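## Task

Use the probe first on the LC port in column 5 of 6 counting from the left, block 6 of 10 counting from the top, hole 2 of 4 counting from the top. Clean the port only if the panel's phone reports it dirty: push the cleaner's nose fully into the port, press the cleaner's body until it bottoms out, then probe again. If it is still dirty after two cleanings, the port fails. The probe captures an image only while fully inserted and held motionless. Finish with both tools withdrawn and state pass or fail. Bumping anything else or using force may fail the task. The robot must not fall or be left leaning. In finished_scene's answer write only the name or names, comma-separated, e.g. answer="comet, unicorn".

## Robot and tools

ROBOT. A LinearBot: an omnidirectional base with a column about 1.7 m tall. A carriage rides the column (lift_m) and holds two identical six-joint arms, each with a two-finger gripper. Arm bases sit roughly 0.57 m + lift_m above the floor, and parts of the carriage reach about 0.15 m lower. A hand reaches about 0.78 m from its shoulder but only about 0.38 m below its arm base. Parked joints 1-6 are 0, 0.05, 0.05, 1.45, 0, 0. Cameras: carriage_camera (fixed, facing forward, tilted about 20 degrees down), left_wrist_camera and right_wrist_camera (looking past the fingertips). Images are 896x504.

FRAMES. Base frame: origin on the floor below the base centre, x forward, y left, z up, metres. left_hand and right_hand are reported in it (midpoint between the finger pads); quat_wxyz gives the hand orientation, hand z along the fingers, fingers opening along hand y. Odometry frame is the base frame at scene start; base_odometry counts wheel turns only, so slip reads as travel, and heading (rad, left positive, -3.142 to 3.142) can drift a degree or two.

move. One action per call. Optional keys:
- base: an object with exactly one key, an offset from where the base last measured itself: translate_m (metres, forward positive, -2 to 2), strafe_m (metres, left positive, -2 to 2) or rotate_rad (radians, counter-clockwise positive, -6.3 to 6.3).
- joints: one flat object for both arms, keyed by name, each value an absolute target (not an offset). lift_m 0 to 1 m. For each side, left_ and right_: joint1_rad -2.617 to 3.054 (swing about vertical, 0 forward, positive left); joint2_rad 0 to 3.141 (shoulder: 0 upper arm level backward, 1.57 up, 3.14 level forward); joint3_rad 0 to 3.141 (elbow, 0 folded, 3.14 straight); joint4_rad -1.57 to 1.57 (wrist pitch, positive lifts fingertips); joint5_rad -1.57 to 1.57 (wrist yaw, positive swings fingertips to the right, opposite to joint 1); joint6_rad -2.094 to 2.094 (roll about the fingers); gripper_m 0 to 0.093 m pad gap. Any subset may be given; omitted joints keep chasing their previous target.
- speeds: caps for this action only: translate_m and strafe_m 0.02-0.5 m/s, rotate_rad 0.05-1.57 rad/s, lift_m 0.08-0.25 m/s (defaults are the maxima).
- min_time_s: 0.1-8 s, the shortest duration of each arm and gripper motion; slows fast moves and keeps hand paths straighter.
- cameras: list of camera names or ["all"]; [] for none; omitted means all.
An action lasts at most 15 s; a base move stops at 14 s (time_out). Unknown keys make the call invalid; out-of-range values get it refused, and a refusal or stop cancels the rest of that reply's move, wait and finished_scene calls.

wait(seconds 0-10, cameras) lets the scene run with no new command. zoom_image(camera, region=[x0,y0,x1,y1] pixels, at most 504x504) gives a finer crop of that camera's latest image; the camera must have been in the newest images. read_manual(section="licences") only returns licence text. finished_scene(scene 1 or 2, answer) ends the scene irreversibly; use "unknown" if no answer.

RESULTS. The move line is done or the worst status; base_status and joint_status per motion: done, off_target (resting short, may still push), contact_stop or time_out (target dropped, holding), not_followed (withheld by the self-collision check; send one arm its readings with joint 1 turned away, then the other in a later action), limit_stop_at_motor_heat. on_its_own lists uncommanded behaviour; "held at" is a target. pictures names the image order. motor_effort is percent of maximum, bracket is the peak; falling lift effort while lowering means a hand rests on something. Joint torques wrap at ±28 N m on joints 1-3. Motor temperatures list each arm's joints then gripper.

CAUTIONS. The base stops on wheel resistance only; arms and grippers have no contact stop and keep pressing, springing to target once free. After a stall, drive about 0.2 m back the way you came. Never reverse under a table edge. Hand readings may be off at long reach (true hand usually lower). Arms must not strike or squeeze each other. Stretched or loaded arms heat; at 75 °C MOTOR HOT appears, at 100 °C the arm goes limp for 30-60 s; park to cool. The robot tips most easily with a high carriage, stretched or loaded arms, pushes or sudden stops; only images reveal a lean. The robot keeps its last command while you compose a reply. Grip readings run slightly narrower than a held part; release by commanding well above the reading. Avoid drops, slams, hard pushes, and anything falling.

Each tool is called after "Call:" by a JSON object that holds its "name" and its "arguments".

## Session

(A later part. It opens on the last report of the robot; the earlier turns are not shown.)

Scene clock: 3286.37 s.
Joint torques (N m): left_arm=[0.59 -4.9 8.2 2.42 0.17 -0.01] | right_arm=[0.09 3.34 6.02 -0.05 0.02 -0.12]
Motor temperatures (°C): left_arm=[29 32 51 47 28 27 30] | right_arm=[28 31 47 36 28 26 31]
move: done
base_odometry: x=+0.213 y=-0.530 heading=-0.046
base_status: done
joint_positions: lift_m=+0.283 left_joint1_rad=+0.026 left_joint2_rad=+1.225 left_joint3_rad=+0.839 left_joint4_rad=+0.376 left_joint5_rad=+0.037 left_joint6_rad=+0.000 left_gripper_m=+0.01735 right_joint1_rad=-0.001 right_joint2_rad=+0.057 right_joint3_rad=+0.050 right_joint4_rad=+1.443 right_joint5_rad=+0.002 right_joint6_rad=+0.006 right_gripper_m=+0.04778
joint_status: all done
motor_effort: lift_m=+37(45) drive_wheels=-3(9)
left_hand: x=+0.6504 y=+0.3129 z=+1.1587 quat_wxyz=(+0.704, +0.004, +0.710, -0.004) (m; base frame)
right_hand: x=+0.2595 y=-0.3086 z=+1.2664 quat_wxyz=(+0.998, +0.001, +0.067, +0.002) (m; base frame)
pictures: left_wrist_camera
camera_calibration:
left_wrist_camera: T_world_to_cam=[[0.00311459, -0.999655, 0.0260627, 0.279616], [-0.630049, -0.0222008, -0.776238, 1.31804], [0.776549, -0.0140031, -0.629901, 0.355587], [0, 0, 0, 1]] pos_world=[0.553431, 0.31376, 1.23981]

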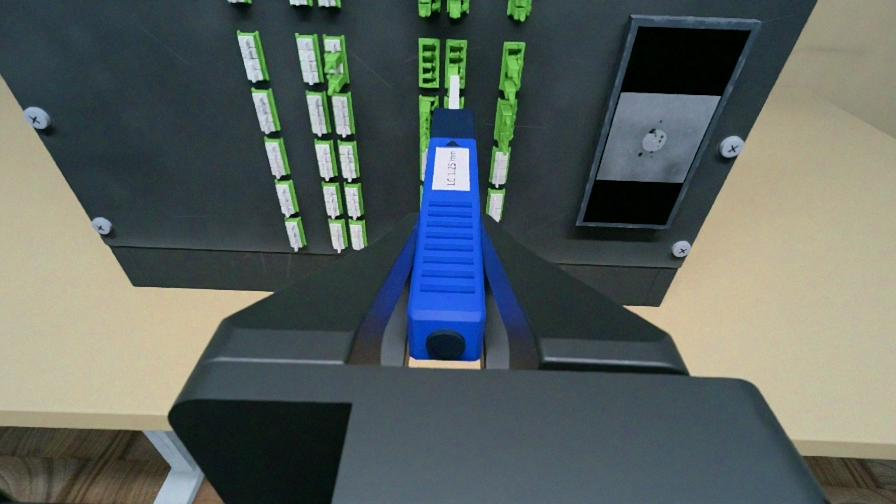

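Call:
{"name": "move", "arguments": {"joints": {"left_joint1_rad": 0.016, "left_joint5_rad": 0.0155}, "min_time_s": 1.5, "cameras": ["left_wrist_camera"]}}

Call:
{"name": "zoom_image", "arguments": {"camera": "left_wrist_camera", "region": [430, 40, 480, 90]}}

Call:
{"name": "zoom_image", "arguments": {"camera": "left_wrist_camera", "region": [24, 98, 54, 128]}}

Call:
{"name": "zoom_image", "arguments": {"camera": "left_wrist_camera", "region": [88, 206, 118, 236]}}

Call:
{"name": "zoom_image", "arguments": {"camera": "left_wrist_camera", "region": [719, 130, 749, 160]}}

Call:
{"name": "zoom_image", "arguments": {"camera": "left_wrist_camera", "region": [668, 233, 698, 263]}}

Scene clock: 3311.03 s.
Joint torques (N m): left_arm=[-0.47 -4.93 8.2 2.42 -0.1 -0.02] | right_arm=[0.12 3.32 6.02 -0.04 0.02 -0.12]
Motor temperatures (°C): left_arm=[29 32 51 47 28 27 30] | right_arm=[28 31 47 35 28 26 31]
move: done
base_odometry: x=+0.213 y=-0.530 heading=-0.046
base_status: not commanded
joint_positions: lift_m=+0.283 left_joint1_rad=+0.022 left_joint2_rad=+1.225 left_joint3_rad=+0.839 left_joint4_rad=+0.376 left_joint5_rad=+0.028 left_joint6_rad=+0.000 left_gripper_m=+0.01735 right_joint1_rad=-0.001 right_joint2_rad=+0.057 right_joint3_rad=+0.050 right_joint4_rad=+1.443 right_joint5_rad=+0.002 right_joint6_rad=+0.006 right_gripper_m=+0.04778
joint_status: all done
motor_effort: lift_m=+37(44) drive_wheels=-3(3)
left_hand: x=+0.6505 y=+0.3129 z=+1.1587 quat_wxyz=(+0.704, +0.002, +0.710, -0.002) (m; base frame)
right_hand: x=+0.2595 y=-0.3086 z=+1.2664 quat_wxyz=(+0.998, +0.001, +0.067, +0.002) (m; base frame)
pictures: left_wrist_camera
camera_calibration:
left_wrist_camera: T_world_to_cam=[[0.00845367, -0.999627, 0.0259687, 0.276166], [-0.629932, -0.0254925, -0.776232, 1.31899], [0.776605, -0.0097965, -0.629912, 0.354243], [0, 0, 0, 1]] pos_world=[0.553432, 0.313158, 1.23981]

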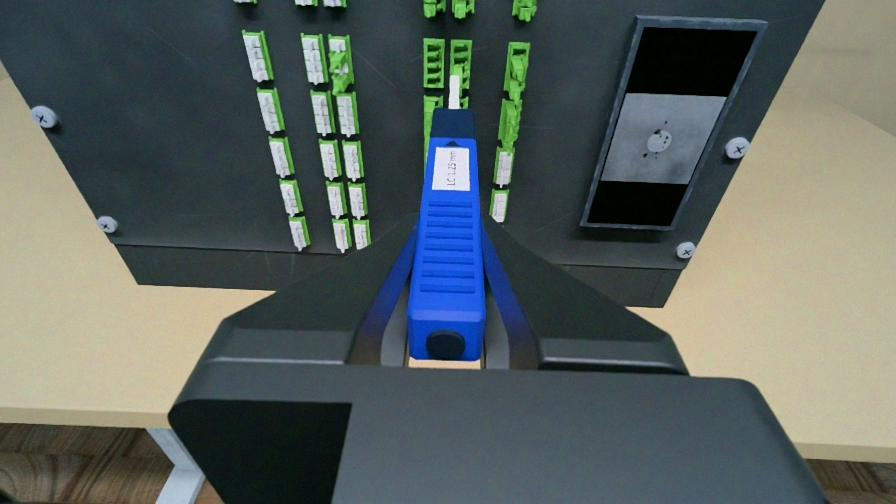

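Scaled by 10.080 from the camera's 896x504 image, which has a finer 1280x720 frame.

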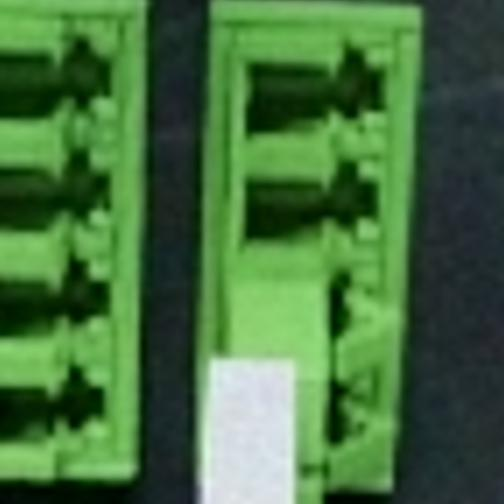

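Scaled by 16.800 from the camera's 896x504 image, which has a finer 1280x720 frame.

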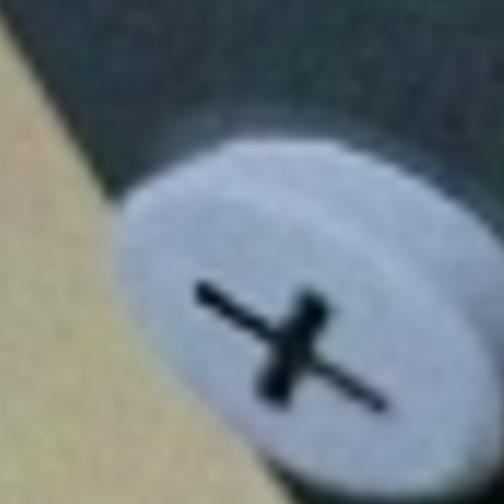

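Scaled by 16.800 from the camera's 896x504 image, which has a finer 1280x720 frame.

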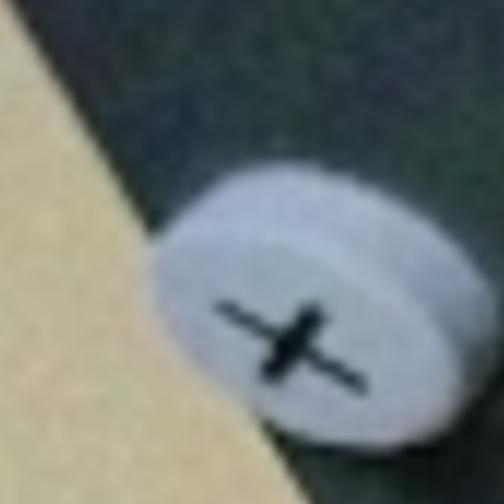

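Scaled by 16.800 from the camera's 896x504 image, which has a finer 1280x720 frame.

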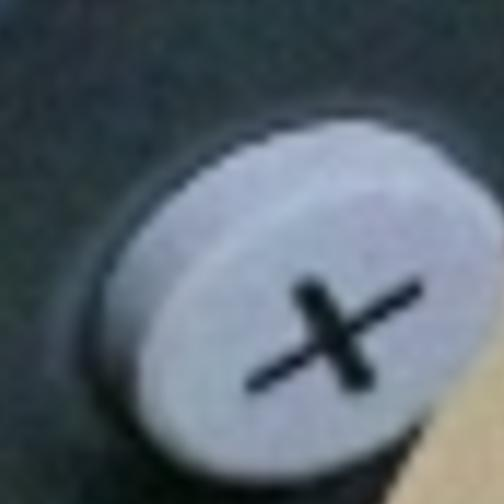

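Scaled by 16.800 from the camera's 896x504 image, which has a finer 1280x720 frame.

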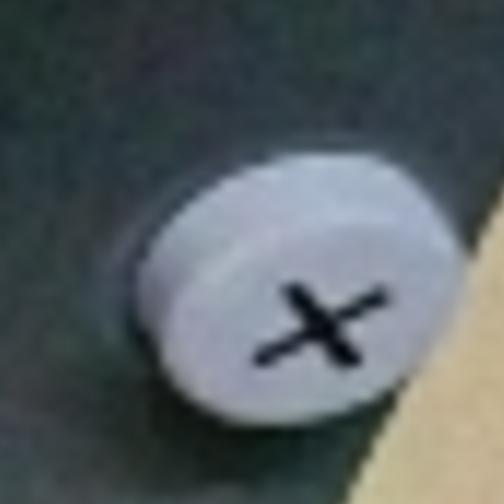

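Call:
{"name": "move", "arguments": {"joints": {"left_joint5_rad": 0.0435}, "min_time_s": 1.5, "cameras": ["left_wrist_camera"]}}

Call:
{"name": "zoom_image", "arguments": {"camera": "left_wrist_camera", "region": [430, 40, 480, 90]}}

Call:
{"name": "zoom_image", "arguments": {"camera": "left_wrist_camera", "region": [24, 98, 54, 128]}}

Call:
{"name": "zoom_image", "arguments": {"camera": "left_wrist_camera", "region": [88, 206, 118, 236]}}

Call:
{"name": "zoom_image", "arguments": {"camera": "left_wrist_camera", "region": [719, 130, 749, 160]}}

Call:
{"name": "zoom_image", "arguments": {"camera": "left_wrist_camera", "region": [668, 233, 698, 263]}}

Scene clock: 3330.93 s.
Joint torques (N m): left_arm=[-0.5 -4.97 8.17 2.42 0.19 -0.01] | right_arm=[0.13 3.34 6.06 -0.04 0.02 -0.12]
Motor temperatures (°C): left_arm=[29 32 51 47 28 27 30] | right_arm=[28 31 47 35 28 26 31]
move: done
base_odometry: x=+0.213 y=-0.530 heading=-0.046
base_status: not commanded
joint_positions: lift_m=+0.283 left_joint1_rad=+0.022 left_joint2_rad=+1.225 left_joint3_rad=+0.839 left_joint4_rad=+0.376 left_joint5_rad=+0.031 left_joint6_rad=+0.000 left_gripper_m=+0.01735 right_joint1_rad=-0.001 right_joint2_rad=+0.057 right_joint3_rad=+0.050 right_joint4_rad=+1.443 right_joint5_rad=+0.002 right_joint6_rad=+0.006 right_gripper_m=+0.04778
joint_status: all done
motor_effort: lift_m=+36(43) drive_wheels=-3(3)
left_hand: x=+0.6504 y=+0.3122 z=+1.1587 quat_wxyz=(+0.704, +0.003, +0.710, -0.003) (m; base frame)
right_hand: x=+0.2595 y=-0.3086 z=+1.2664 quat_wxyz=(+0.998, +0.001, +0.067, +0.002) (m; base frame)
pictures: left_wrist_camera
camera_calibration:
left_wrist_camera: T_world_to_cam=[[0.00469026, -0.999653, 0.0259392, 0.277995], [-0.630017, -0.0230979, -0.776238, 1.31829], [0.776567, -0.0127014, -0.629907, 0.355163], [0, 0, 0, 1]] pos_world=[0.553431, 0.312859, 1.23981]

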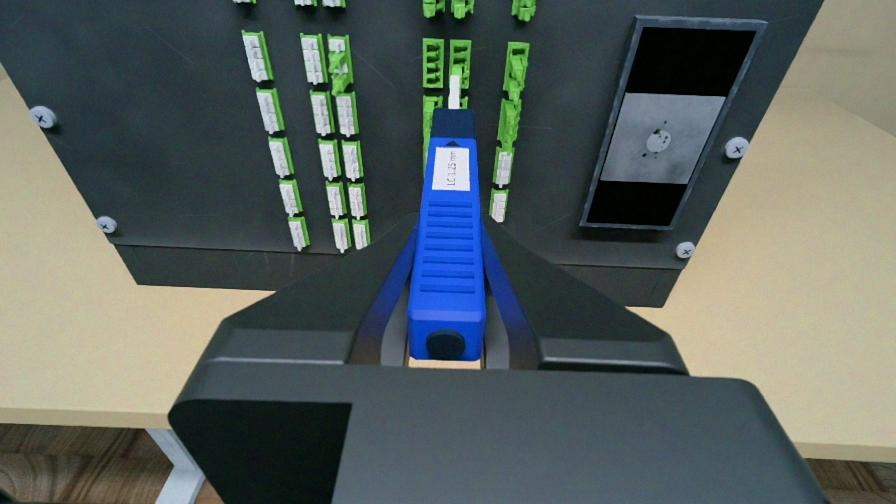

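Scaled by 10.080 from the camera's 896x504 image, which has a finer 1280x720 frame.

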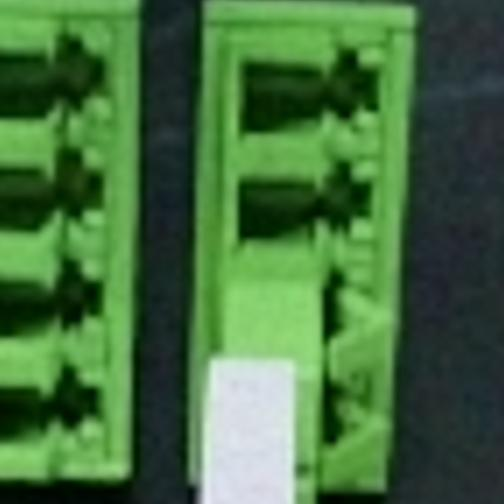

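Scaled by 16.800 from the camera's 896x504 image, which has a finer 1280x720 frame.

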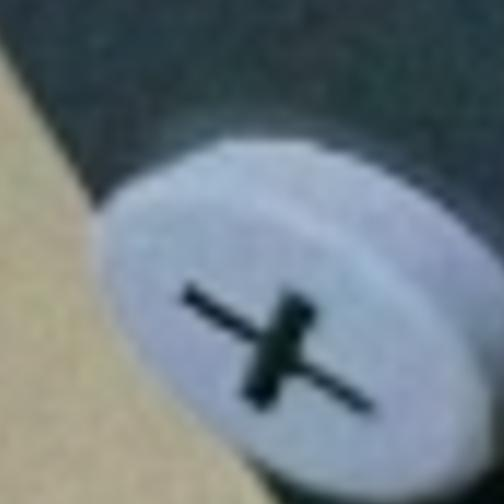

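Scaled by 16.800 from the camera's 896x504 image, which has a finer 1280x720 frame.

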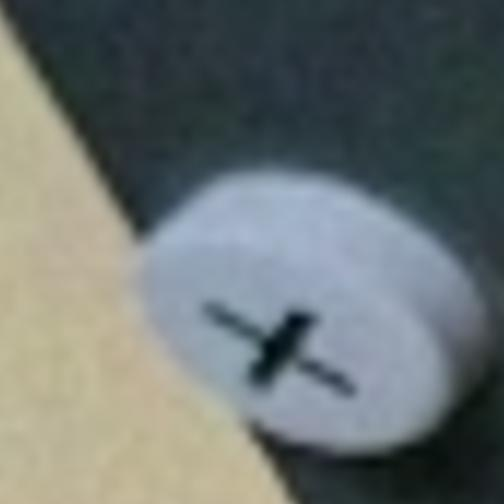

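Scaled by 16.800 from the camera's 896x504 image, which has a finer 1280x720 frame.

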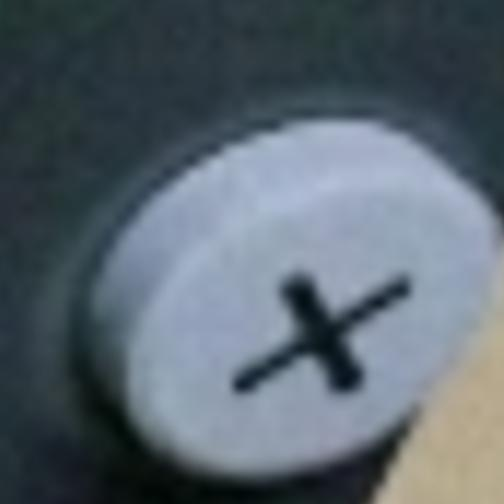

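Scaled by 16.800 from the camera's 896x504 image, which has a finer 1280x720 frame.

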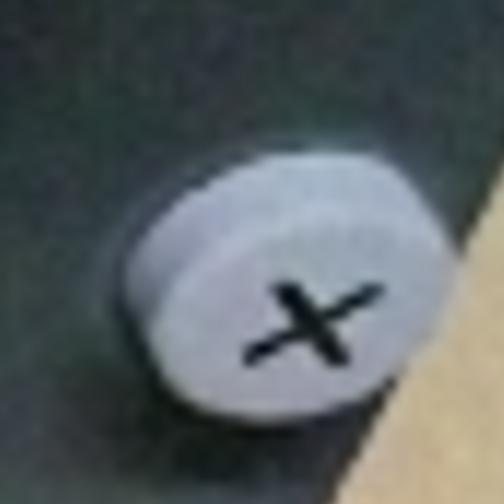

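Call:
{"name": "wait", "arguments": {"seconds": 0.3, "cameras": ["left_wrist_camera"]}}

Call:
{"name": "zoom_image", "arguments": {"camera": "left_wrist_camera", "region": [430, 40, 480, 90]}}

Call:
{"name": "zoom_image", "arguments": {"camera": "left_wrist_camera", "region": [24, 98, 54, 128]}}

Call:
{"name": "zoom_image", "arguments": {"camera": "left_wrist_camera", "region": [88, 206, 118, 236]}}

Call:
{"name": "zoom_image", "arguments": {"camera": "left_wrist_camera", "region": [719, 130, 749, 160]}}

Call:
{"name": "zoom_image", "arguments": {"camera": "left_wrist_camera", "region": [668, 233, 698, 263]}}

Scene clock: 3337.80 s.
Joint torques (N m): left_arm=[-0.49 -4.93 8.16 2.43 0.19 -0.01] | right_arm=[0.1 3.33 6.02 -0.04 0.01 -0.12]
Motor temperatures (°C): left_arm=[29 32 51 47 28 27 30] | right_arm=[28 31 47 35 28 26 31]
base_odometry: x=+0.213 y=-0.530 heading=-0.046
base_status: not commanded
joint_positions: lift_m=+0.283 left_joint1_rad=+0.022 left_joint2_rad=+1.225 left_joint3_rad=+0.839 left_joint4_rad=+0.376 left_joint5_rad=+0.032 left_joint6_rad=+0.000 left_gripper_m=+0.01735 right_joint1_rad=-0.001 right_joint2_rad=+0.057 right_joint3_rad=+0.050 right_joint4_rad=+1.443 right_joint5_rad=+0.002 right_joint6_rad=+0.006 right_gripper_m=+0.04778
joint_status: all done
motor_effort: lift_m=+40(43) drive_wheels=-3(3)
left_hand: x=+0.6504 y=+0.3121 z=+1.1587 quat_wxyz=(+0.704, +0.004, +0.710, -0.004) (m; base frame)
right_hand: x=+0.2595 y=-0.3086 z=+1.2664 quat_wxyz=(+0.998, +0.001, +0.067, +0.002) (m; base frame)
wait: 0.30 s; at rest from the start
pictures: left_wrist_camera
camera_calibration:
left_wrist_camera: T_world_to_cam=[[0.00397275, -0.999654, 0.0260081, 0.278308], [-0.630032, -0.0226993, -0.776237, 1.31817], [0.776559, -0.0133021, -0.629904, 0.355353], [0, 0, 0, 1]] pos_world=[0.553431, 0.31286, 1.23981]

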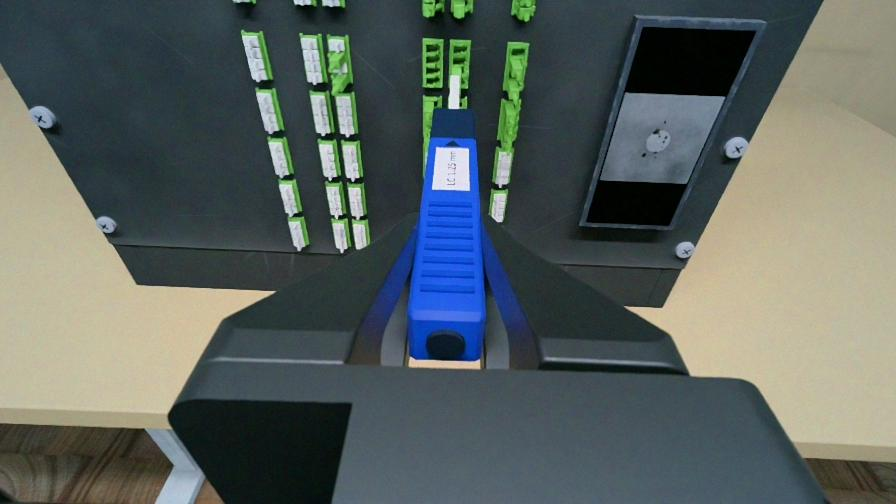

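Scaled by 10.080 from the camera's 896x504 image, which has a finer 1280x720 frame.

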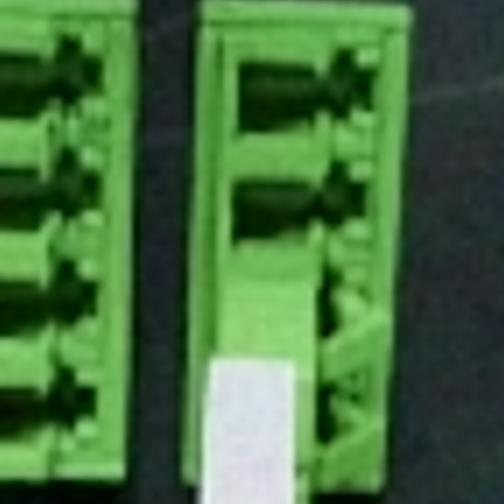

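Scaled by 16.800 from the camera's 896x504 image, which has a finer 1280x720 frame.

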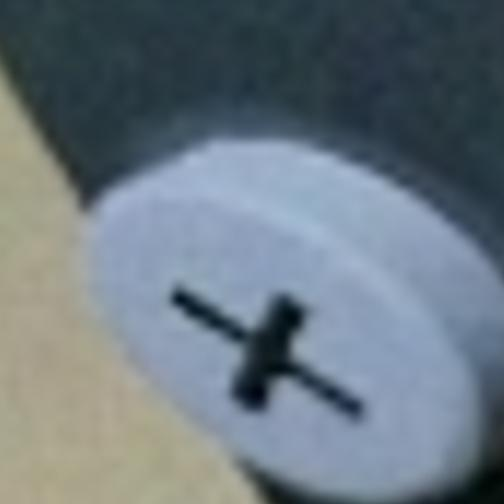

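Scaled by 16.800 from the camera's 896x504 image, which has a finer 1280x720 frame.

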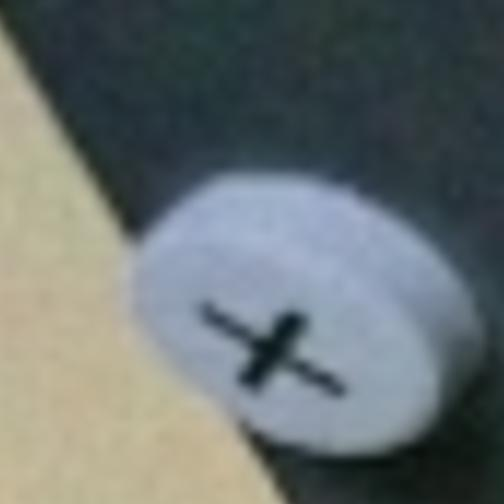

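Scaled by 16.800 from the camera's 896x504 image, which has a finer 1280x720 frame.

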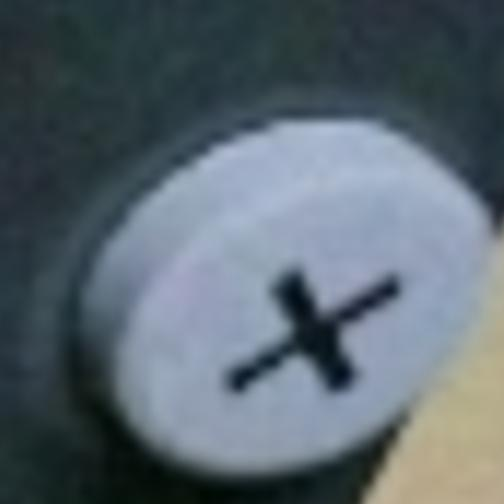

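Scaled by 16.800 from the camera's 896x504 image, which has a finer 1280x720 frame.

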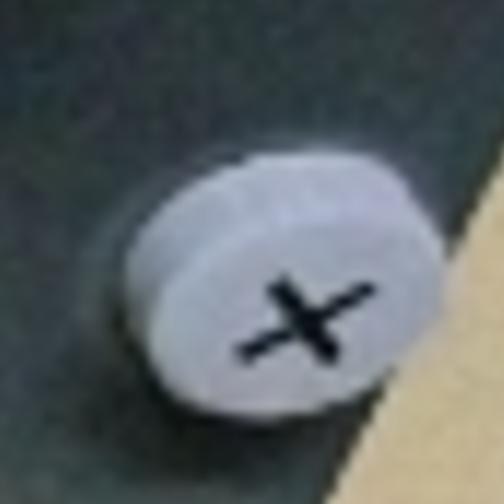

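Call:
{"name": "move", "arguments": {"joints": {"left_joint5_rad": 0.046}, "min_time_s": 1.5, "cameras": []}}

Call:
{"name": "move", "arguments": {"base": {"translate_m": 0.01}, "speeds": {"translate_m": 0.02}, "cameras": []}}

Call:
{"name": "wait", "arguments": {"seconds": 0.5, "cameras": ["left_wrist_camera"]}}

Call:
{"name": "zoom_image", "arguments": {"camera": "left_wrist_camera", "region": [430, 40, 480, 90]}}

Scene clock: 3355.30 s.
Joint torques (N m): left_arm=[-0.47 -4.93 8.17 2.42 0.19 -0.02] | right_arm=[0.13 3.33 6.04 -0.04 0.01 -0.12]
Motor temperatures (°C): left_arm=[29 31 51 47 28 27 30] | right_arm=[28 31 47 34 28 26 31]
move: done
base_odometry: x=+0.213 y=-0.530 heading=-0.046
base_status: not commanded
joint_positions: lift_m=+0.283 left_joint1_rad=+0.022 left_joint2_rad=+1.225 left_joint3_rad=+0.839 left_joint4_rad=+0.376 left_joint5_rad=+0.034 left_joint6_rad=+0.000 left_gripper_m=+0.01735 right_joint1_rad=-0.001 right_joint2_rad=+0.057 right_joint3_rad=+0.050 right_joint4_rad=+1.443 right_joint5_rad=+0.002 right_joint6_rad=+0.006 right_gripper_m=+0.04778
joint_status: all done
motor_effort: lift_m=+39(44) drive_wheels=-3(3)
left_hand: x=+0.6504 y=+0.3118 z=+1.1587 quat_wxyz=(+0.704, +0.004, +0.710, -0.004) (m; base frame)
right_hand: x=+0.2595 y=-0.3086 z=+1.2664 quat_wxyz=(+0.998, +0.001, +0.067, +0.002) (m; base frame)
pictures: none
No camera images: "cameras" was empty.

Scene clock: 3356.27 s.
Joint torques (N m): left_arm=[-0.51 -4.82 8.18 2.45 0.19 -0.01] | right_arm=[0.1 3.32 6.01 -0.04 0.01 -0.11]
Motor temperatures (°C): left_arm=[29 31 51 47 28 27 30] | right_arm=[28 31 47 34 28 26 31]
move: done
base_odometry: x=+0.223 y=-0.531 heading=-0.047
base_status: done
joint_positions: lift_m=+0.283 left_joint1_rad=+0.022 left_joint2_rad=+1.225 left_joint3_rad=+0.839 left_joint4_rad=+0.375 left_joint5_rad=+0.034 left_joint6_rad=+0.000 left_gripper_m=+0.01735 right_joint1_rad=-0.001 right_joint2_rad=+0.057 right_joint3_rad=+0.050 right_joint4_rad=+1.445 right_joint5_rad=+0.002 right_joint6_rad=+0.006 right_gripper_m=+0.04778
joint_status: not commanded
motor_effort: lift_m=+40(45) drive_wheels=-3(7)
left_hand: x=+0.6504 y=+0.3117 z=+1.1585 quat_wxyz=(+0.703, +0.004, +0.711, -0.004) (m; base frame)
right_hand: x=+0.2591 y=-0.3086 z=+1.2664 quat_wxyz=(+0.998, +0.001, +0.066, +0.002) (m; base frame)
pictures: none
No camera images: "cameras" was empty.

Scene clock: 3356.77 s.
Joint torques (N m): left_arm=[-0.5 -4.93 8.17 2.44 0.18 -0.02] | right_arm=[0.12 3.32 6.02 -0.05 0.02 -0.11]
Motor temperatures (°C): left_arm=[29 31 51 47 28 27 30] | right_arm=[28 31 47 34 28 26 31]
base_odometry: x=+0.223 y=-0.531 heading=-0.047
base_status: done
joint_positions: lift_m=+0.283 left_joint1_rad=+0.022 left_joint2_rad=+1.225 left_joint3_rad=+0.839 left_joint4_rad=+0.375 left_joint5_rad=+0.034 left_joint6_rad=+0.000 left_gripper_m=+0.01735 right_joint1_rad=-0.001 right_joint2_rad=+0.057 right_joint3_rad=+0.050 right_joint4_rad=+1.444 right_joint5_rad=+0.002 right_joint6_rad=+0.006 right_gripper_m=+0.04778
joint_status: not commanded
motor_effort: lift_m=+38(45) drive_wheels=-3(7)
left_hand: x=+0.6504 y=+0.3117 z=+1.1585 quat_wxyz=(+0.703, +0.004, +0.711, -0.004) (m; base frame)
right_hand: x=+0.2592 y=-0.3086 z=+1.2664 quat_wxyz=(+0.998, +0.001, +0.067, +0.002) (m; base frame)
wait: 0.50 s; at rest by 0.27 s
pictures: left_wrist_camera
camera_calibration:
left_wrist_camera: T_world_to_cam=[[0.00172048, -0.999659, 0.0260571, 0.279301], [-0.6309, -0.0213019, -0.775572, 1.31729], [0.775862, -0.0151051, -0.630721, 0.357106], [0, 0, 0, 1]] pos_world=[0.553535, 0.312661, 1.23961]

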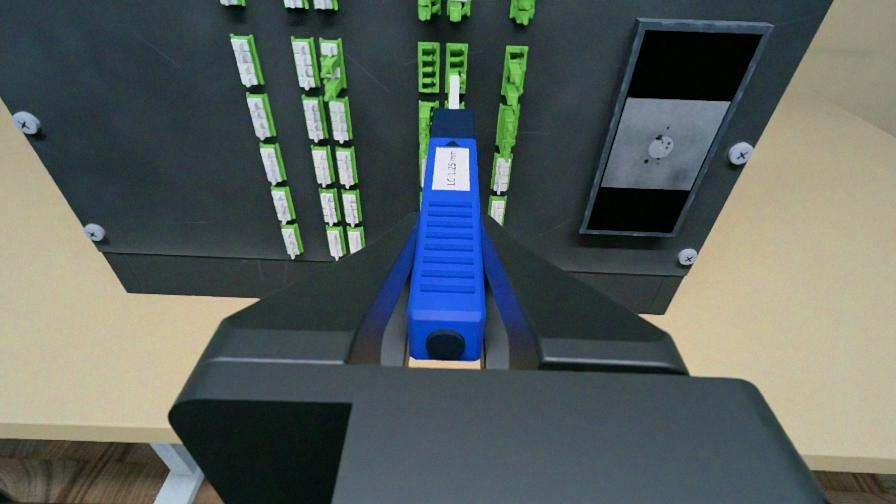

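Scaled by 10.080 from the camera's 896x504 image, which has a finer 1280x720 frame.

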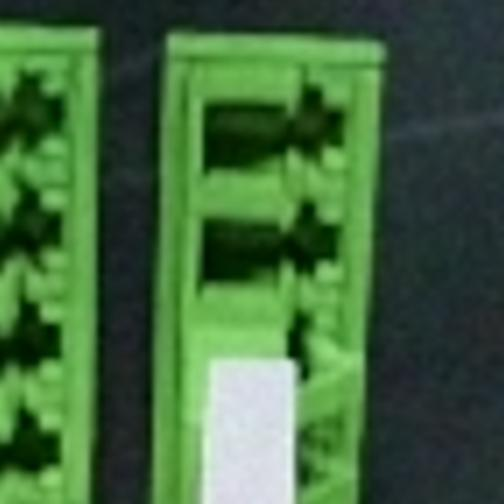

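Call:
{"name": "move", "arguments": {"joints": {"left_joint4_rad": 0.398, "left_joint5_rad": 0.0205}, "min_time_s": 1.5, "cameras": []}}

Call:
{"name": "move", "arguments": {"joints": {"left_joint4_rad": 0.3895, "left_joint5_rad": 0.032}, "min_time_s": 0.5, "cameras": []}}

Call:
{"name": "wait", "arguments": {"seconds": 0.5, "cameras": ["left_wrist_camera"]}}

Call:
{"name": "zoom_image", "arguments": {"camera": "left_wrist_camera", "region": [430, 40, 480, 90]}}

Scene clock: 3373.87 s.
Joint torques (N m): left_arm=[-0.49 -4.93 8.16 2.53 -0.08 -0.02] | right_arm=[0.13 3.32 6.04 -0.06 0.01 -0.12]
Motor temperatures (°C): left_arm=[29 31 51 47 28 27 30] | right_arm=[28 31 47 34 28 26 31]
move: done
base_odometry: x=+0.223 y=-0.531 heading=-0.047
base_status: not commanded
joint_positions: lift_m=+0.283 left_joint1_rad=+0.022 left_joint2_rad=+1.225 left_joint3_rad=+0.839 left_joint4_rad=+0.380 left_joint5_rad=+0.032 left_joint6_rad=+0.000 left_gripper_m=+0.01735 right_joint1_rad=-0.001 right_joint2_rad=+0.057 right_joint3_rad=+0.050 right_joint4_rad=+1.444 right_joint5_rad=+0.002 right_joint6_rad=+0.006 right_gripper_m=+0.04778
joint_status: all done
motor_effort: lift_m=+38(44) drive_wheels=-3(3)
left_hand: x=+0.6505 y=+0.3121 z=+1.1597 quat_wxyz=(+0.705, +0.004, +0.709, -0.004) (m; base frame)
right_hand: x=+0.2592 y=-0.3086 z=+1.2664 quat_wxyz=(+0.998, +0.001, +0.067, +0.002) (m; base frame)
pictures: none
No camera images: "cameras" was empty.

Scene clock: 3374.67 s.
Joint torques (N m): left_arm=[-0.53 -4.93 8.16 2.45 0.06 -0.02] | right_arm=[0.1 3.36 6.05 -0.06 0.02 -0.12]
Motor temperatures (°C): left_arm=[29 31 51 47 28 27 30] | right_arm=[28 31 47 34 28 26 31]
move: done
base_odometry: x=+0.223 y=-0.531 heading=-0.047
base_status: not commanded
joint_positions: lift_m=+0.283 left_joint1_rad=+0.022 left_joint2_rad=+1.225 left_joint3_rad=+0.839 left_joint4_rad=+0.380 left_joint5_rad=+0.032 left_joint6_rad=+0.000 left_gripper_m=+0.01735 right_joint1_rad=-0.001 right_joint2_rad=+0.057 right_joint3_rad=+0.050 right_joint4_rad=+1.444 right_joint5_rad=+0.002 right_joint6_rad=+0.006 right_gripper_m=+0.04778
joint_status: all done
motor_effort: lift_m=+36(41) drive_wheels=-3(3)
left_hand: x=+0.6505 y=+0.3121 z=+1.1597 quat_wxyz=(+0.705, +0.004, +0.709, -0.004) (m; base frame)
right_hand: x=+0.2592 y=-0.3086 z=+1.2664 quat_wxyz=(+0.998, +0.001, +0.067, +0.002) (m; base frame)
pictures: none
No camera images: "cameras" was empty.

Scene clock: 3375.17 s.
Joint torques (N m): left_arm=[-0.46 -4.93 8.17 2.43 0.05 -0.01] | right_arm=[0.14 3.33 6.04 -0.06 0.02 -0.12]
Motor temperatures (°C): left_arm=[29 31 51 47 28 27 30] | right_arm=[28 31 47 34 28 26 31]
base_odometry: x=+0.223 y=-0.531 heading=-0.047
base_status: not commanded
joint_positions: lift_m=+0.283 left_joint1_rad=+0.022 left_joint2_rad=+1.225 left_joint3_rad=+0.839 left_joint4_rad=+0.380 left_joint5_rad=+0.032 left_joint6_rad=+0.000 left_gripper_m=+0.01735 right_joint1_rad=-0.001 right_joint2_rad=+0.057 right_joint3_rad=+0.050 right_joint4_rad=+1.444 right_joint5_rad=+0.002 right_joint6_rad=+0.006 right_gripper_m=+0.04778
joint_status: all done
motor_effort: lift_m=+41(41) drive_wheels=-3(3)
left_hand: x=+0.6505 y=+0.3121 z=+1.1597 quat_wxyz=(+0.705, +0.004, +0.709, -0.004) (m; base frame)
right_hand: x=+0.2592 y=-0.3086 z=+1.2664 quat_wxyz=(+0.998, +0.001, +0.067, +0.002) (m; base frame)
wait: 0.50 s; at rest by 0.27 s
pictures: left_wrist_camera
camera_calibration:
left_wrist_camera: T_world_to_cam=[[0.00380947, -0.999656, 0.025945, 0.278465], [-0.627046, -0.0225987, -0.778654, 1.31967], [0.778973, -0.0133025, -0.626917, 0.35087], [0, 0, 0, 1]] pos_world=[0.553118, 0.31286, 1.24031]

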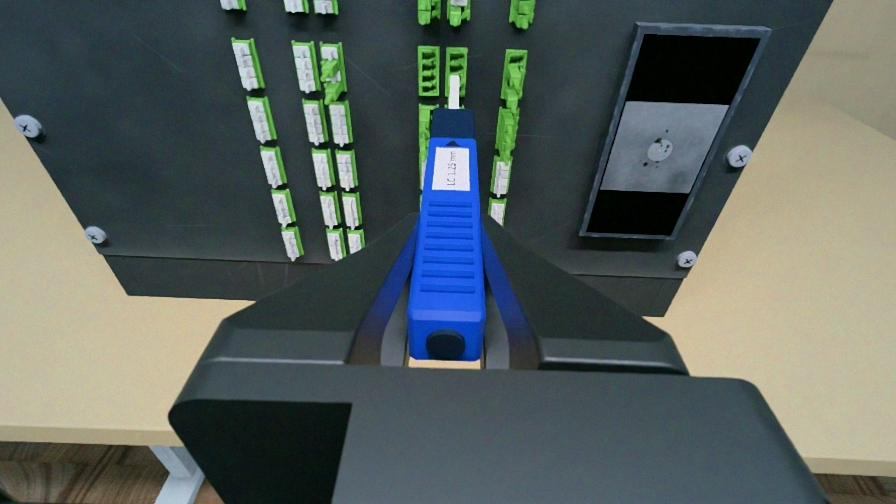

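Scaled by 10.080 from the camera's 896x504 image, which has a finer 1280x720 frame.

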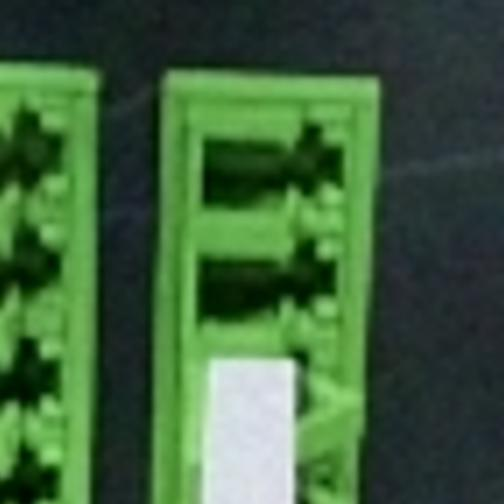

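Call:
{"name": "move", "arguments": {"joints": {"left_joint5_rad": 0.0178}, "min_time_s": 1.5, "cameras": []}}

Call:
{"name": "wait", "arguments": {"seconds": 0.5, "cameras": ["left_wrist_camera"]}}

Call:
{"name": "zoom_image", "arguments": {"camera": "left_wrist_camera", "region": [430, 40, 480, 90]}}

Scene clock: 3386.80 s.
Joint torques (N m): left_arm=[-0.51 -4.92 8.18 2.45 -0.08 -0.02] | right_arm=[0.13 3.33 6.05 -0.06 0.01 -0.11]
Motor temperatures (°C): left_arm=[29 31 51 47 28 27 30] | right_arm=[28 31 47 34 28 26 31]
move: done
base_odometry: x=+0.223 y=-0.531 heading=-0.047
base_status: not commanded
joint_positions: lift_m=+0.283 left_joint1_rad=+0.022 left_joint2_rad=+1.225 left_joint3_rad=+0.839 left_joint4_rad=+0.380 left_joint5_rad=+0.030 left_joint6_rad=+0.000 left_gripper_m=+0.01735 right_joint1_rad=-0.001 right_joint2_rad=+0.057 right_joint3_rad=+0.050 right_joint4_rad=+1.444 right_joint5_rad=+0.002 right_joint6_rad=+0.006 right_gripper_m=+0.04778
joint_status: all done
motor_effort: lift_m=+39(43) drive_wheels=-3(3)
left_hand: x=+0.6505 y=+0.3125 z=+1.1597 quat_wxyz=(+0.705, +0.003, +0.709, -0.003) (m; base frame)
right_hand: x=+0.2592 y=-0.3086 z=+1.2664 quat_wxyz=(+0.998, +0.001, +0.067, +0.002) (m; base frame)
pictures: none
No camera images: "cameras" was empty.

Scene clock: 3387.30 s.
Joint torques (N m): left_arm=[-0.47 -4.97 8.14 2.44 -0.08 -0.02] | right_arm=[0.1 3.34 6.06 -0.07 0.01 -0.12]
Motor temperatures (°C): left_arm=[29 31 51 47 28 27 30] | right_arm=[28 31 47 34 28 26 31]
base_odometry: x=+0.223 y=-0.531 heading=-0.047
base_status: not commanded
joint_positions: lift_m=+0.283 left_joint1_rad=+0.022 left_joint2_rad=+1.225 left_joint3_rad=+0.839 left_joint4_rad=+0.380 left_joint5_rad=+0.030 left_joint6_rad=+0.000 left_gripper_m=+0.01735 right_joint1_rad=-0.001 right_joint2_rad=+0.057 right_joint3_rad=+0.050 right_joint4_rad=+1.444 right_joint5_rad=+0.002 right_joint6_rad=+0.006 right_gripper_m=+0.04778
joint_status: all done
motor_effort: lift_m=+38(43) drive_wheels=-3(3)
left_hand: x=+0.6505 y=+0.3125 z=+1.1597 quat_wxyz=(+0.705, +0.003, +0.709, -0.003) (m; base frame)
right_hand: x=+0.2592 y=-0.3086 z=+1.2664 quat_wxyz=(+0.998, +0.001, +0.067, +0.002) (m; base frame)
wait: 0.50 s; at rest by 0.27 s
pictures: left_wrist_camera
camera_calibration:
left_wrist_camera: T_world_to_cam=[[0.00608932, -0.999646, 0.025903, 0.277352], [-0.626998, -0.0239959, -0.778651, 1.32008], [0.778997, -0.0114997, -0.626922, 0.3503], [0, 0, 0, 1]] pos_world=[0.553118, 0.312959, 1.24031]

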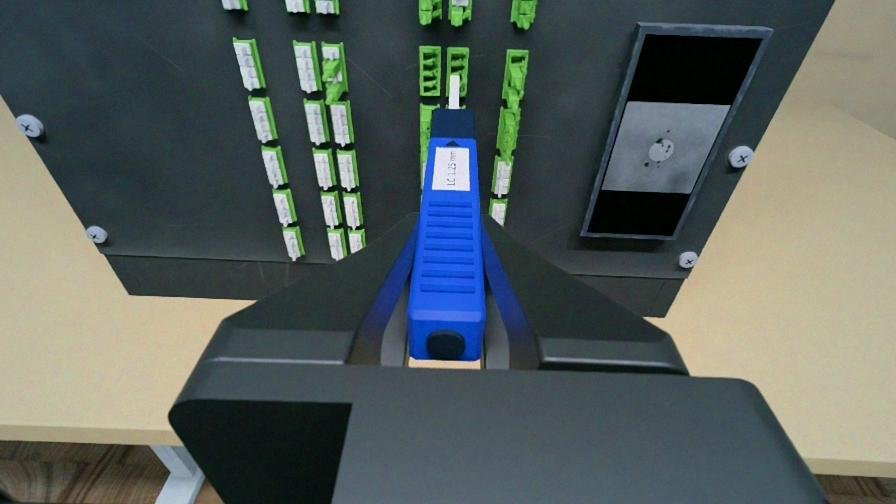

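Scaled by 10.080 from the camera's 896x504 image, which has a finer 1280x720 frame.

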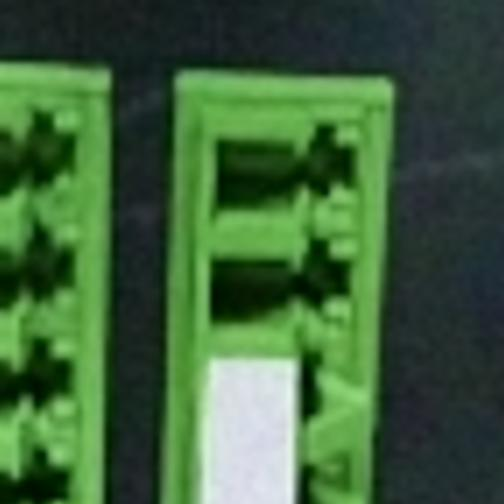

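Call:
{"name": "move", "arguments": {"base": {"translate_m": 0.006}, "speeds": {"translate_m": 0.02}, "cameras": []}}

Call:
{"name": "wait", "arguments": {"seconds": 0.5, "cameras": ["left_wrist_camera"]}}

Call:
{"name": "zoom_image", "arguments": {"camera": "left_wrist_camera", "region": [430, 40, 480, 90]}}

Scene clock: 3398.90 s.
Joint torques (N m): left_arm=[-0.51 -4.92 8.14 2.42 -0.07 -0.01] | right_arm=[0.13 3.36 6.01 -0.02 0.02 -0.11]
Motor temperatures (°C): left_arm=[29 31 51 47 28 27 30] | right_arm=[28 31 47 34 28 26 31]
move: done
base_odometry: x=+0.229 y=-0.531 heading=-0.047
base_status: done
joint_positions: lift_m=+0.283 left_joint1_rad=+0.022 left_joint2_rad=+1.225 left_joint3_rad=+0.839 left_joint4_rad=+0.380 left_joint5_rad=+0.029 left_joint6_rad=+0.000 left_gripper_m=+0.01735 right_joint1_rad=-0.001 right_joint2_rad=+0.057 right_joint3_rad=+0.050 right_joint4_rad=+1.445 right_joint5_rad=+0.002 right_joint6_rad=+0.006 right_gripper_m=+0.04778
joint_status: not commanded
motor_effort: lift_m=+39(42) drive_wheels=-3(8)
left_hand: x=+0.6505 y=+0.3125 z=+1.1597 quat_wxyz=(+0.705, +0.003, +0.709, -0.003) (m; base frame)
right_hand: x=+0.2591 y=-0.3087 z=+1.2664 quat_wxyz=(+0.998, +0.001, +0.066, +0.002) (m; base frame)
pictures: none
No camera images: "cameras" was empty.

Scene clock: 3399.40 s.
Joint torques (N m): left_arm=[-0.51 -4.96 8.14 2.44 -0.07 -0.01] | right_arm=[0.09 3.34 6.01 -0.06 0.02 -0.12]
Motor temperatures (°C): left_arm=[29 31 51 47 28 27 30] | right_arm=[28 31 47 34 28 26 31]
base_odometry: x=+0.229 y=-0.531 heading=-0.047
base_status: done
joint_positions: lift_m=+0.283 left_joint1_rad=+0.022 left_joint2_rad=+1.225 left_joint3_rad=+0.839 left_joint4_rad=+0.380 left_joint5_rad=+0.029 left_joint6_rad=+0.000 left_gripper_m=+0.01735 right_joint1_rad=-0.001 right_joint2_rad=+0.057 right_joint3_rad=+0.050 right_joint4_rad=+1.444 right_joint5_rad=+0.002 right_joint6_rad=+0.006 right_gripper_m=+0.04778
joint_status: not commanded
motor_effort: lift_m=+38(42) drive_wheels=+3(8)
left_hand: x=+0.6505 y=+0.3125 z=+1.1597 quat_wxyz=(+0.705, +0.003, +0.709, -0.003) (m; base frame)
right_hand: x=+0.2592 y=-0.3087 z=+1.2664 quat_wxyz=(+0.998, +0.001, +0.067, +0.002) (m; base frame)
wait: 0.50 s; at rest by 0.27 s
pictures: left_wrist_camera
camera_calibration:
left_wrist_camera: T_world_to_cam=[[0.00651101, -0.999642, 0.0259476, 0.277162], [-0.626988, -0.0242951, -0.77865, 1.32017], [0.779001, -0.011199, -0.626922, 0.350205], [0, 0, 0, 1]] pos_world=[0.553118, 0.313059, 1.24031]

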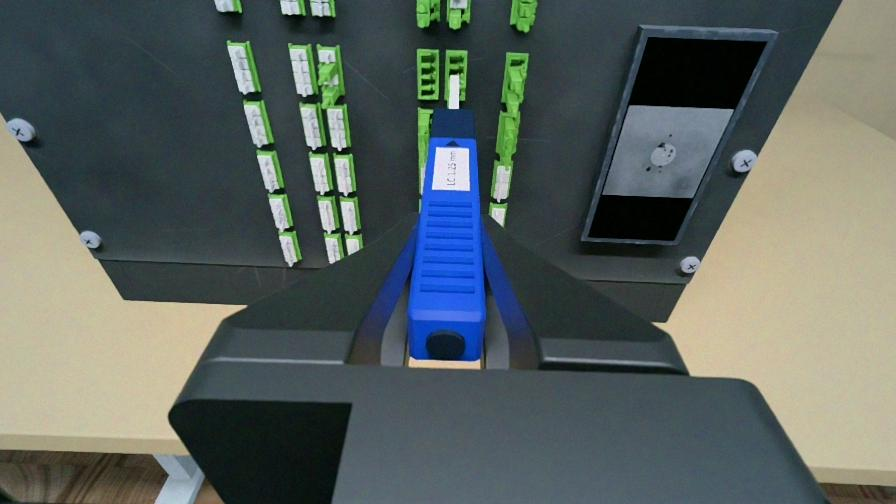

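Scaled by 10.080 from the camera's 896x504 image, which has a finer 1280x720 frame.

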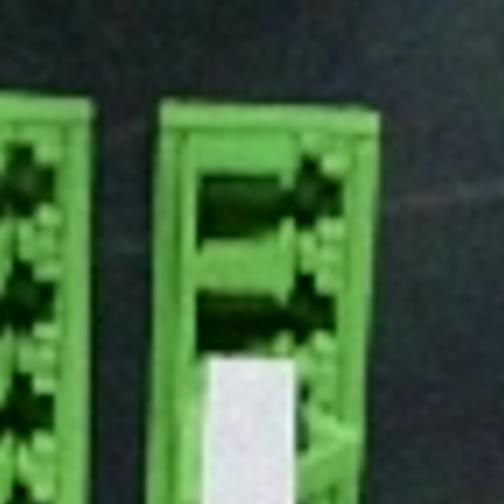

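Call:
{"name": "move", "arguments": {"joints": {"left_joint5_rad": 0.0145}, "min_time_s": 1.5, "cameras": []}}

Call:
{"name": "wait", "arguments": {"seconds": 0.5, "cameras": ["left_wrist_camera"]}}

Call:
{"name": "zoom_image", "arguments": {"camera": "left_wrist_camera", "region": [430, 40, 480, 90]}}

Call:
{"name": "zoom_image", "arguments": {"camera": "left_wrist_camera", "region": [6, 116, 36, 146]}}

Call:
{"name": "zoom_image", "arguments": {"camera": "left_wrist_camera", "region": [76, 225, 106, 255]}}

Call:
{"name": "zoom_image", "arguments": {"camera": "left_wrist_camera", "region": [729, 146, 759, 176]}}

Call:
{"name": "zoom_image", "arguments": {"camera": "left_wrist_camera", "region": [675, 250, 705, 280]}}

Scene clock: 3412.83 s.
Joint torques (N m): left_arm=[-0.49 -4.93 8.2 2.44 -0.08 -0.02] | right_arm=[0.14 3.33 6.01 -0.07 0.02 -0.12]
Motor temperatures (°C): left_arm=[29 31 51 47 28 27 30] | right_arm=[28 31 46 33 28 26 31]
move: done
base_odometry: x=+0.229 y=-0.531 heading=-0.047
base_status: not commanded
joint_positions: lift_m=+0.283 left_joint1_rad=+0.022 left_joint2_rad=+1.225 left_joint3_rad=+0.839 left_joint4_rad=+0.380 left_joint5_rad=+0.026 left_joint6_rad=+0.000 left_gripper_m=+0.01735 right_joint1_rad=-0.001 right_joint2_rad=+0.057 right_joint3_rad=+0.050 right_joint4_rad=+1.444 right_joint5_rad=+0.002 right_joint6_rad=+0.006 right_gripper_m=+0.04778
joint_status: all done
motor_effort: lift_m=+39(45) drive_wheels=-3(3)
left_hand: x=+0.6505 y=+0.3131 z=+1.1597 quat_wxyz=(+0.705, +0.002, +0.709, -0.002) (m; base frame)
right_hand: x=+0.2592 y=-0.3087 z=+1.2664 quat_wxyz=(+0.998, +0.001, +0.067, +0.002) (m; base frame)
pictures: none
No camera images: "cameras" was empty.

Scene clock: 3413.33 s.
Joint torques (N m): left_arm=[-0.5 -4.93 8.13 2.44 -0.08 -0.01] | right_arm=[0.12 3.37 6.04 -0.07 0.01 -0.11]
Motor temperatures (°C): left_arm=[29 31 51 47 28 27 30] | right_arm=[28 31 46 33 28 26 31]
base_odometry: x=+0.229 y=-0.531 heading=-0.047
base_status: not commanded
joint_positions: lift_m=+0.283 left_joint1_rad=+0.022 left_joint2_rad=+1.225 left_joint3_rad=+0.839 left_joint4_rad=+0.380 left_joint5_rad=+0.026 left_joint6_rad=+0.000 left_gripper_m=+0.01735 right_joint1_rad=-0.001 right_joint2_rad=+0.057 right_joint3_rad=+0.050 right_joint4_rad=+1.444 right_joint5_rad=+0.002 right_joint6_rad=+0.006 right_gripper_m=+0.04778
joint_status: all done
motor_effort: lift_m=+39(45) drive_wheels=-3(3)
left_hand: x=+0.6505 y=+0.3131 z=+1.1597 quat_wxyz=(+0.705, +0.002, +0.709, -0.002) (m; base frame)
right_hand: x=+0.2592 y=-0.3087 z=+1.2664 quat_wxyz=(+0.998, +0.001, +0.067, +0.002) (m; base frame)
wait: 0.50 s; at rest by 0.27 s
pictures: left_wrist_camera
camera_calibration:
left_wrist_camera: T_world_to_cam=[[0.00957145, -0.999618, 0.0259172, 0.275698], [-0.626914, -0.0261909, -0.778648, 1.32073], [0.77903, -0.00879508, -0.626926, 0.349442], [0, 0, 0, 1]] pos_world=[0.553119, 0.313257, 1.24031]

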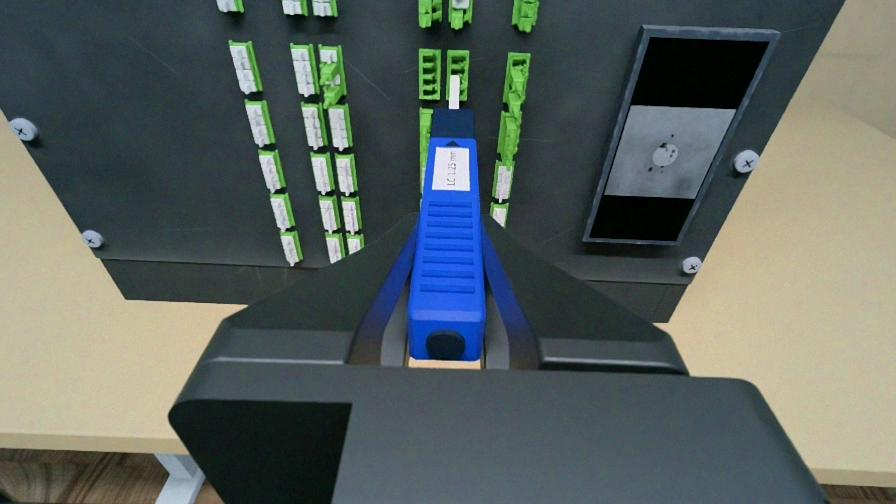

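Scaled by 10.080 from the camera's 896x504 image, which has a finer 1280x720 frame.

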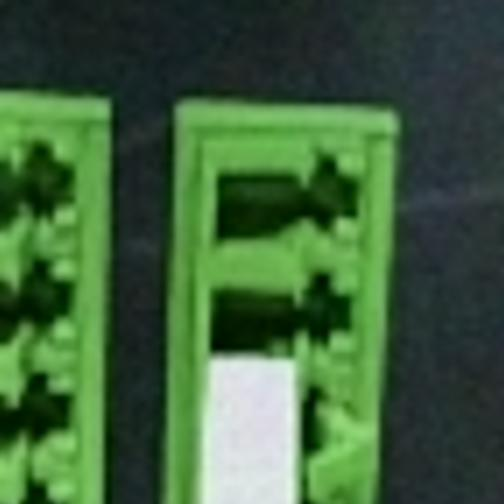

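Scaled by 16.800 from the camera's 896x504 image, which has a finer 1280x720 frame.

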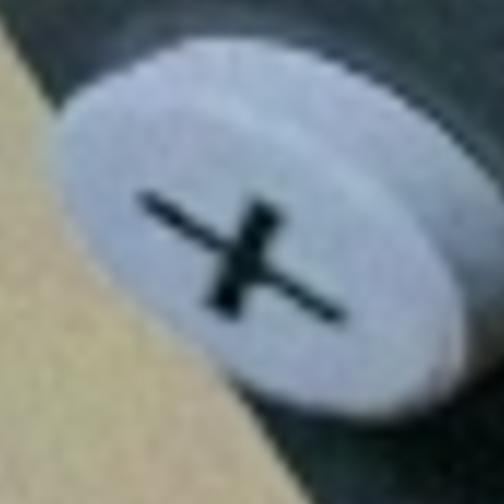

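Scaled by 16.800 from the camera's 896x504 image, which has a finer 1280x720 frame.

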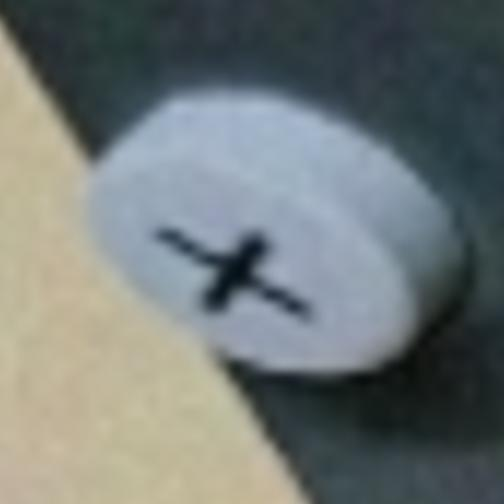

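Scaled by 16.800 from the camera's 896x504 image, which has a finer 1280x720 frame.

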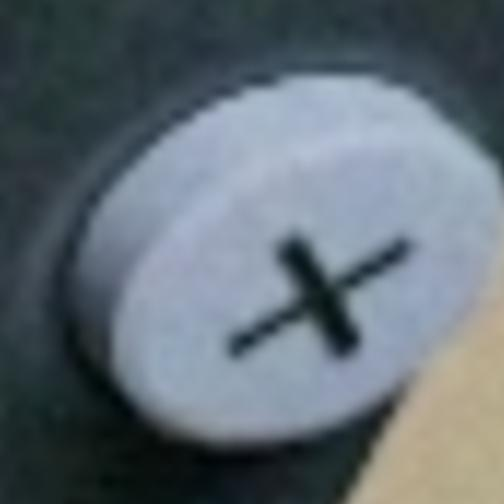

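Scaled by 16.800 from the camera's 896x504 image, which has a finer 1280x720 frame.

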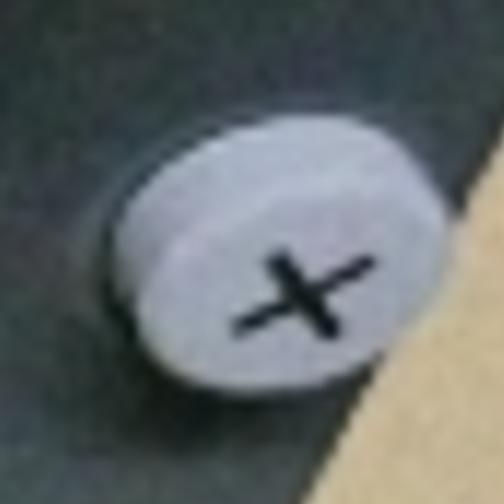

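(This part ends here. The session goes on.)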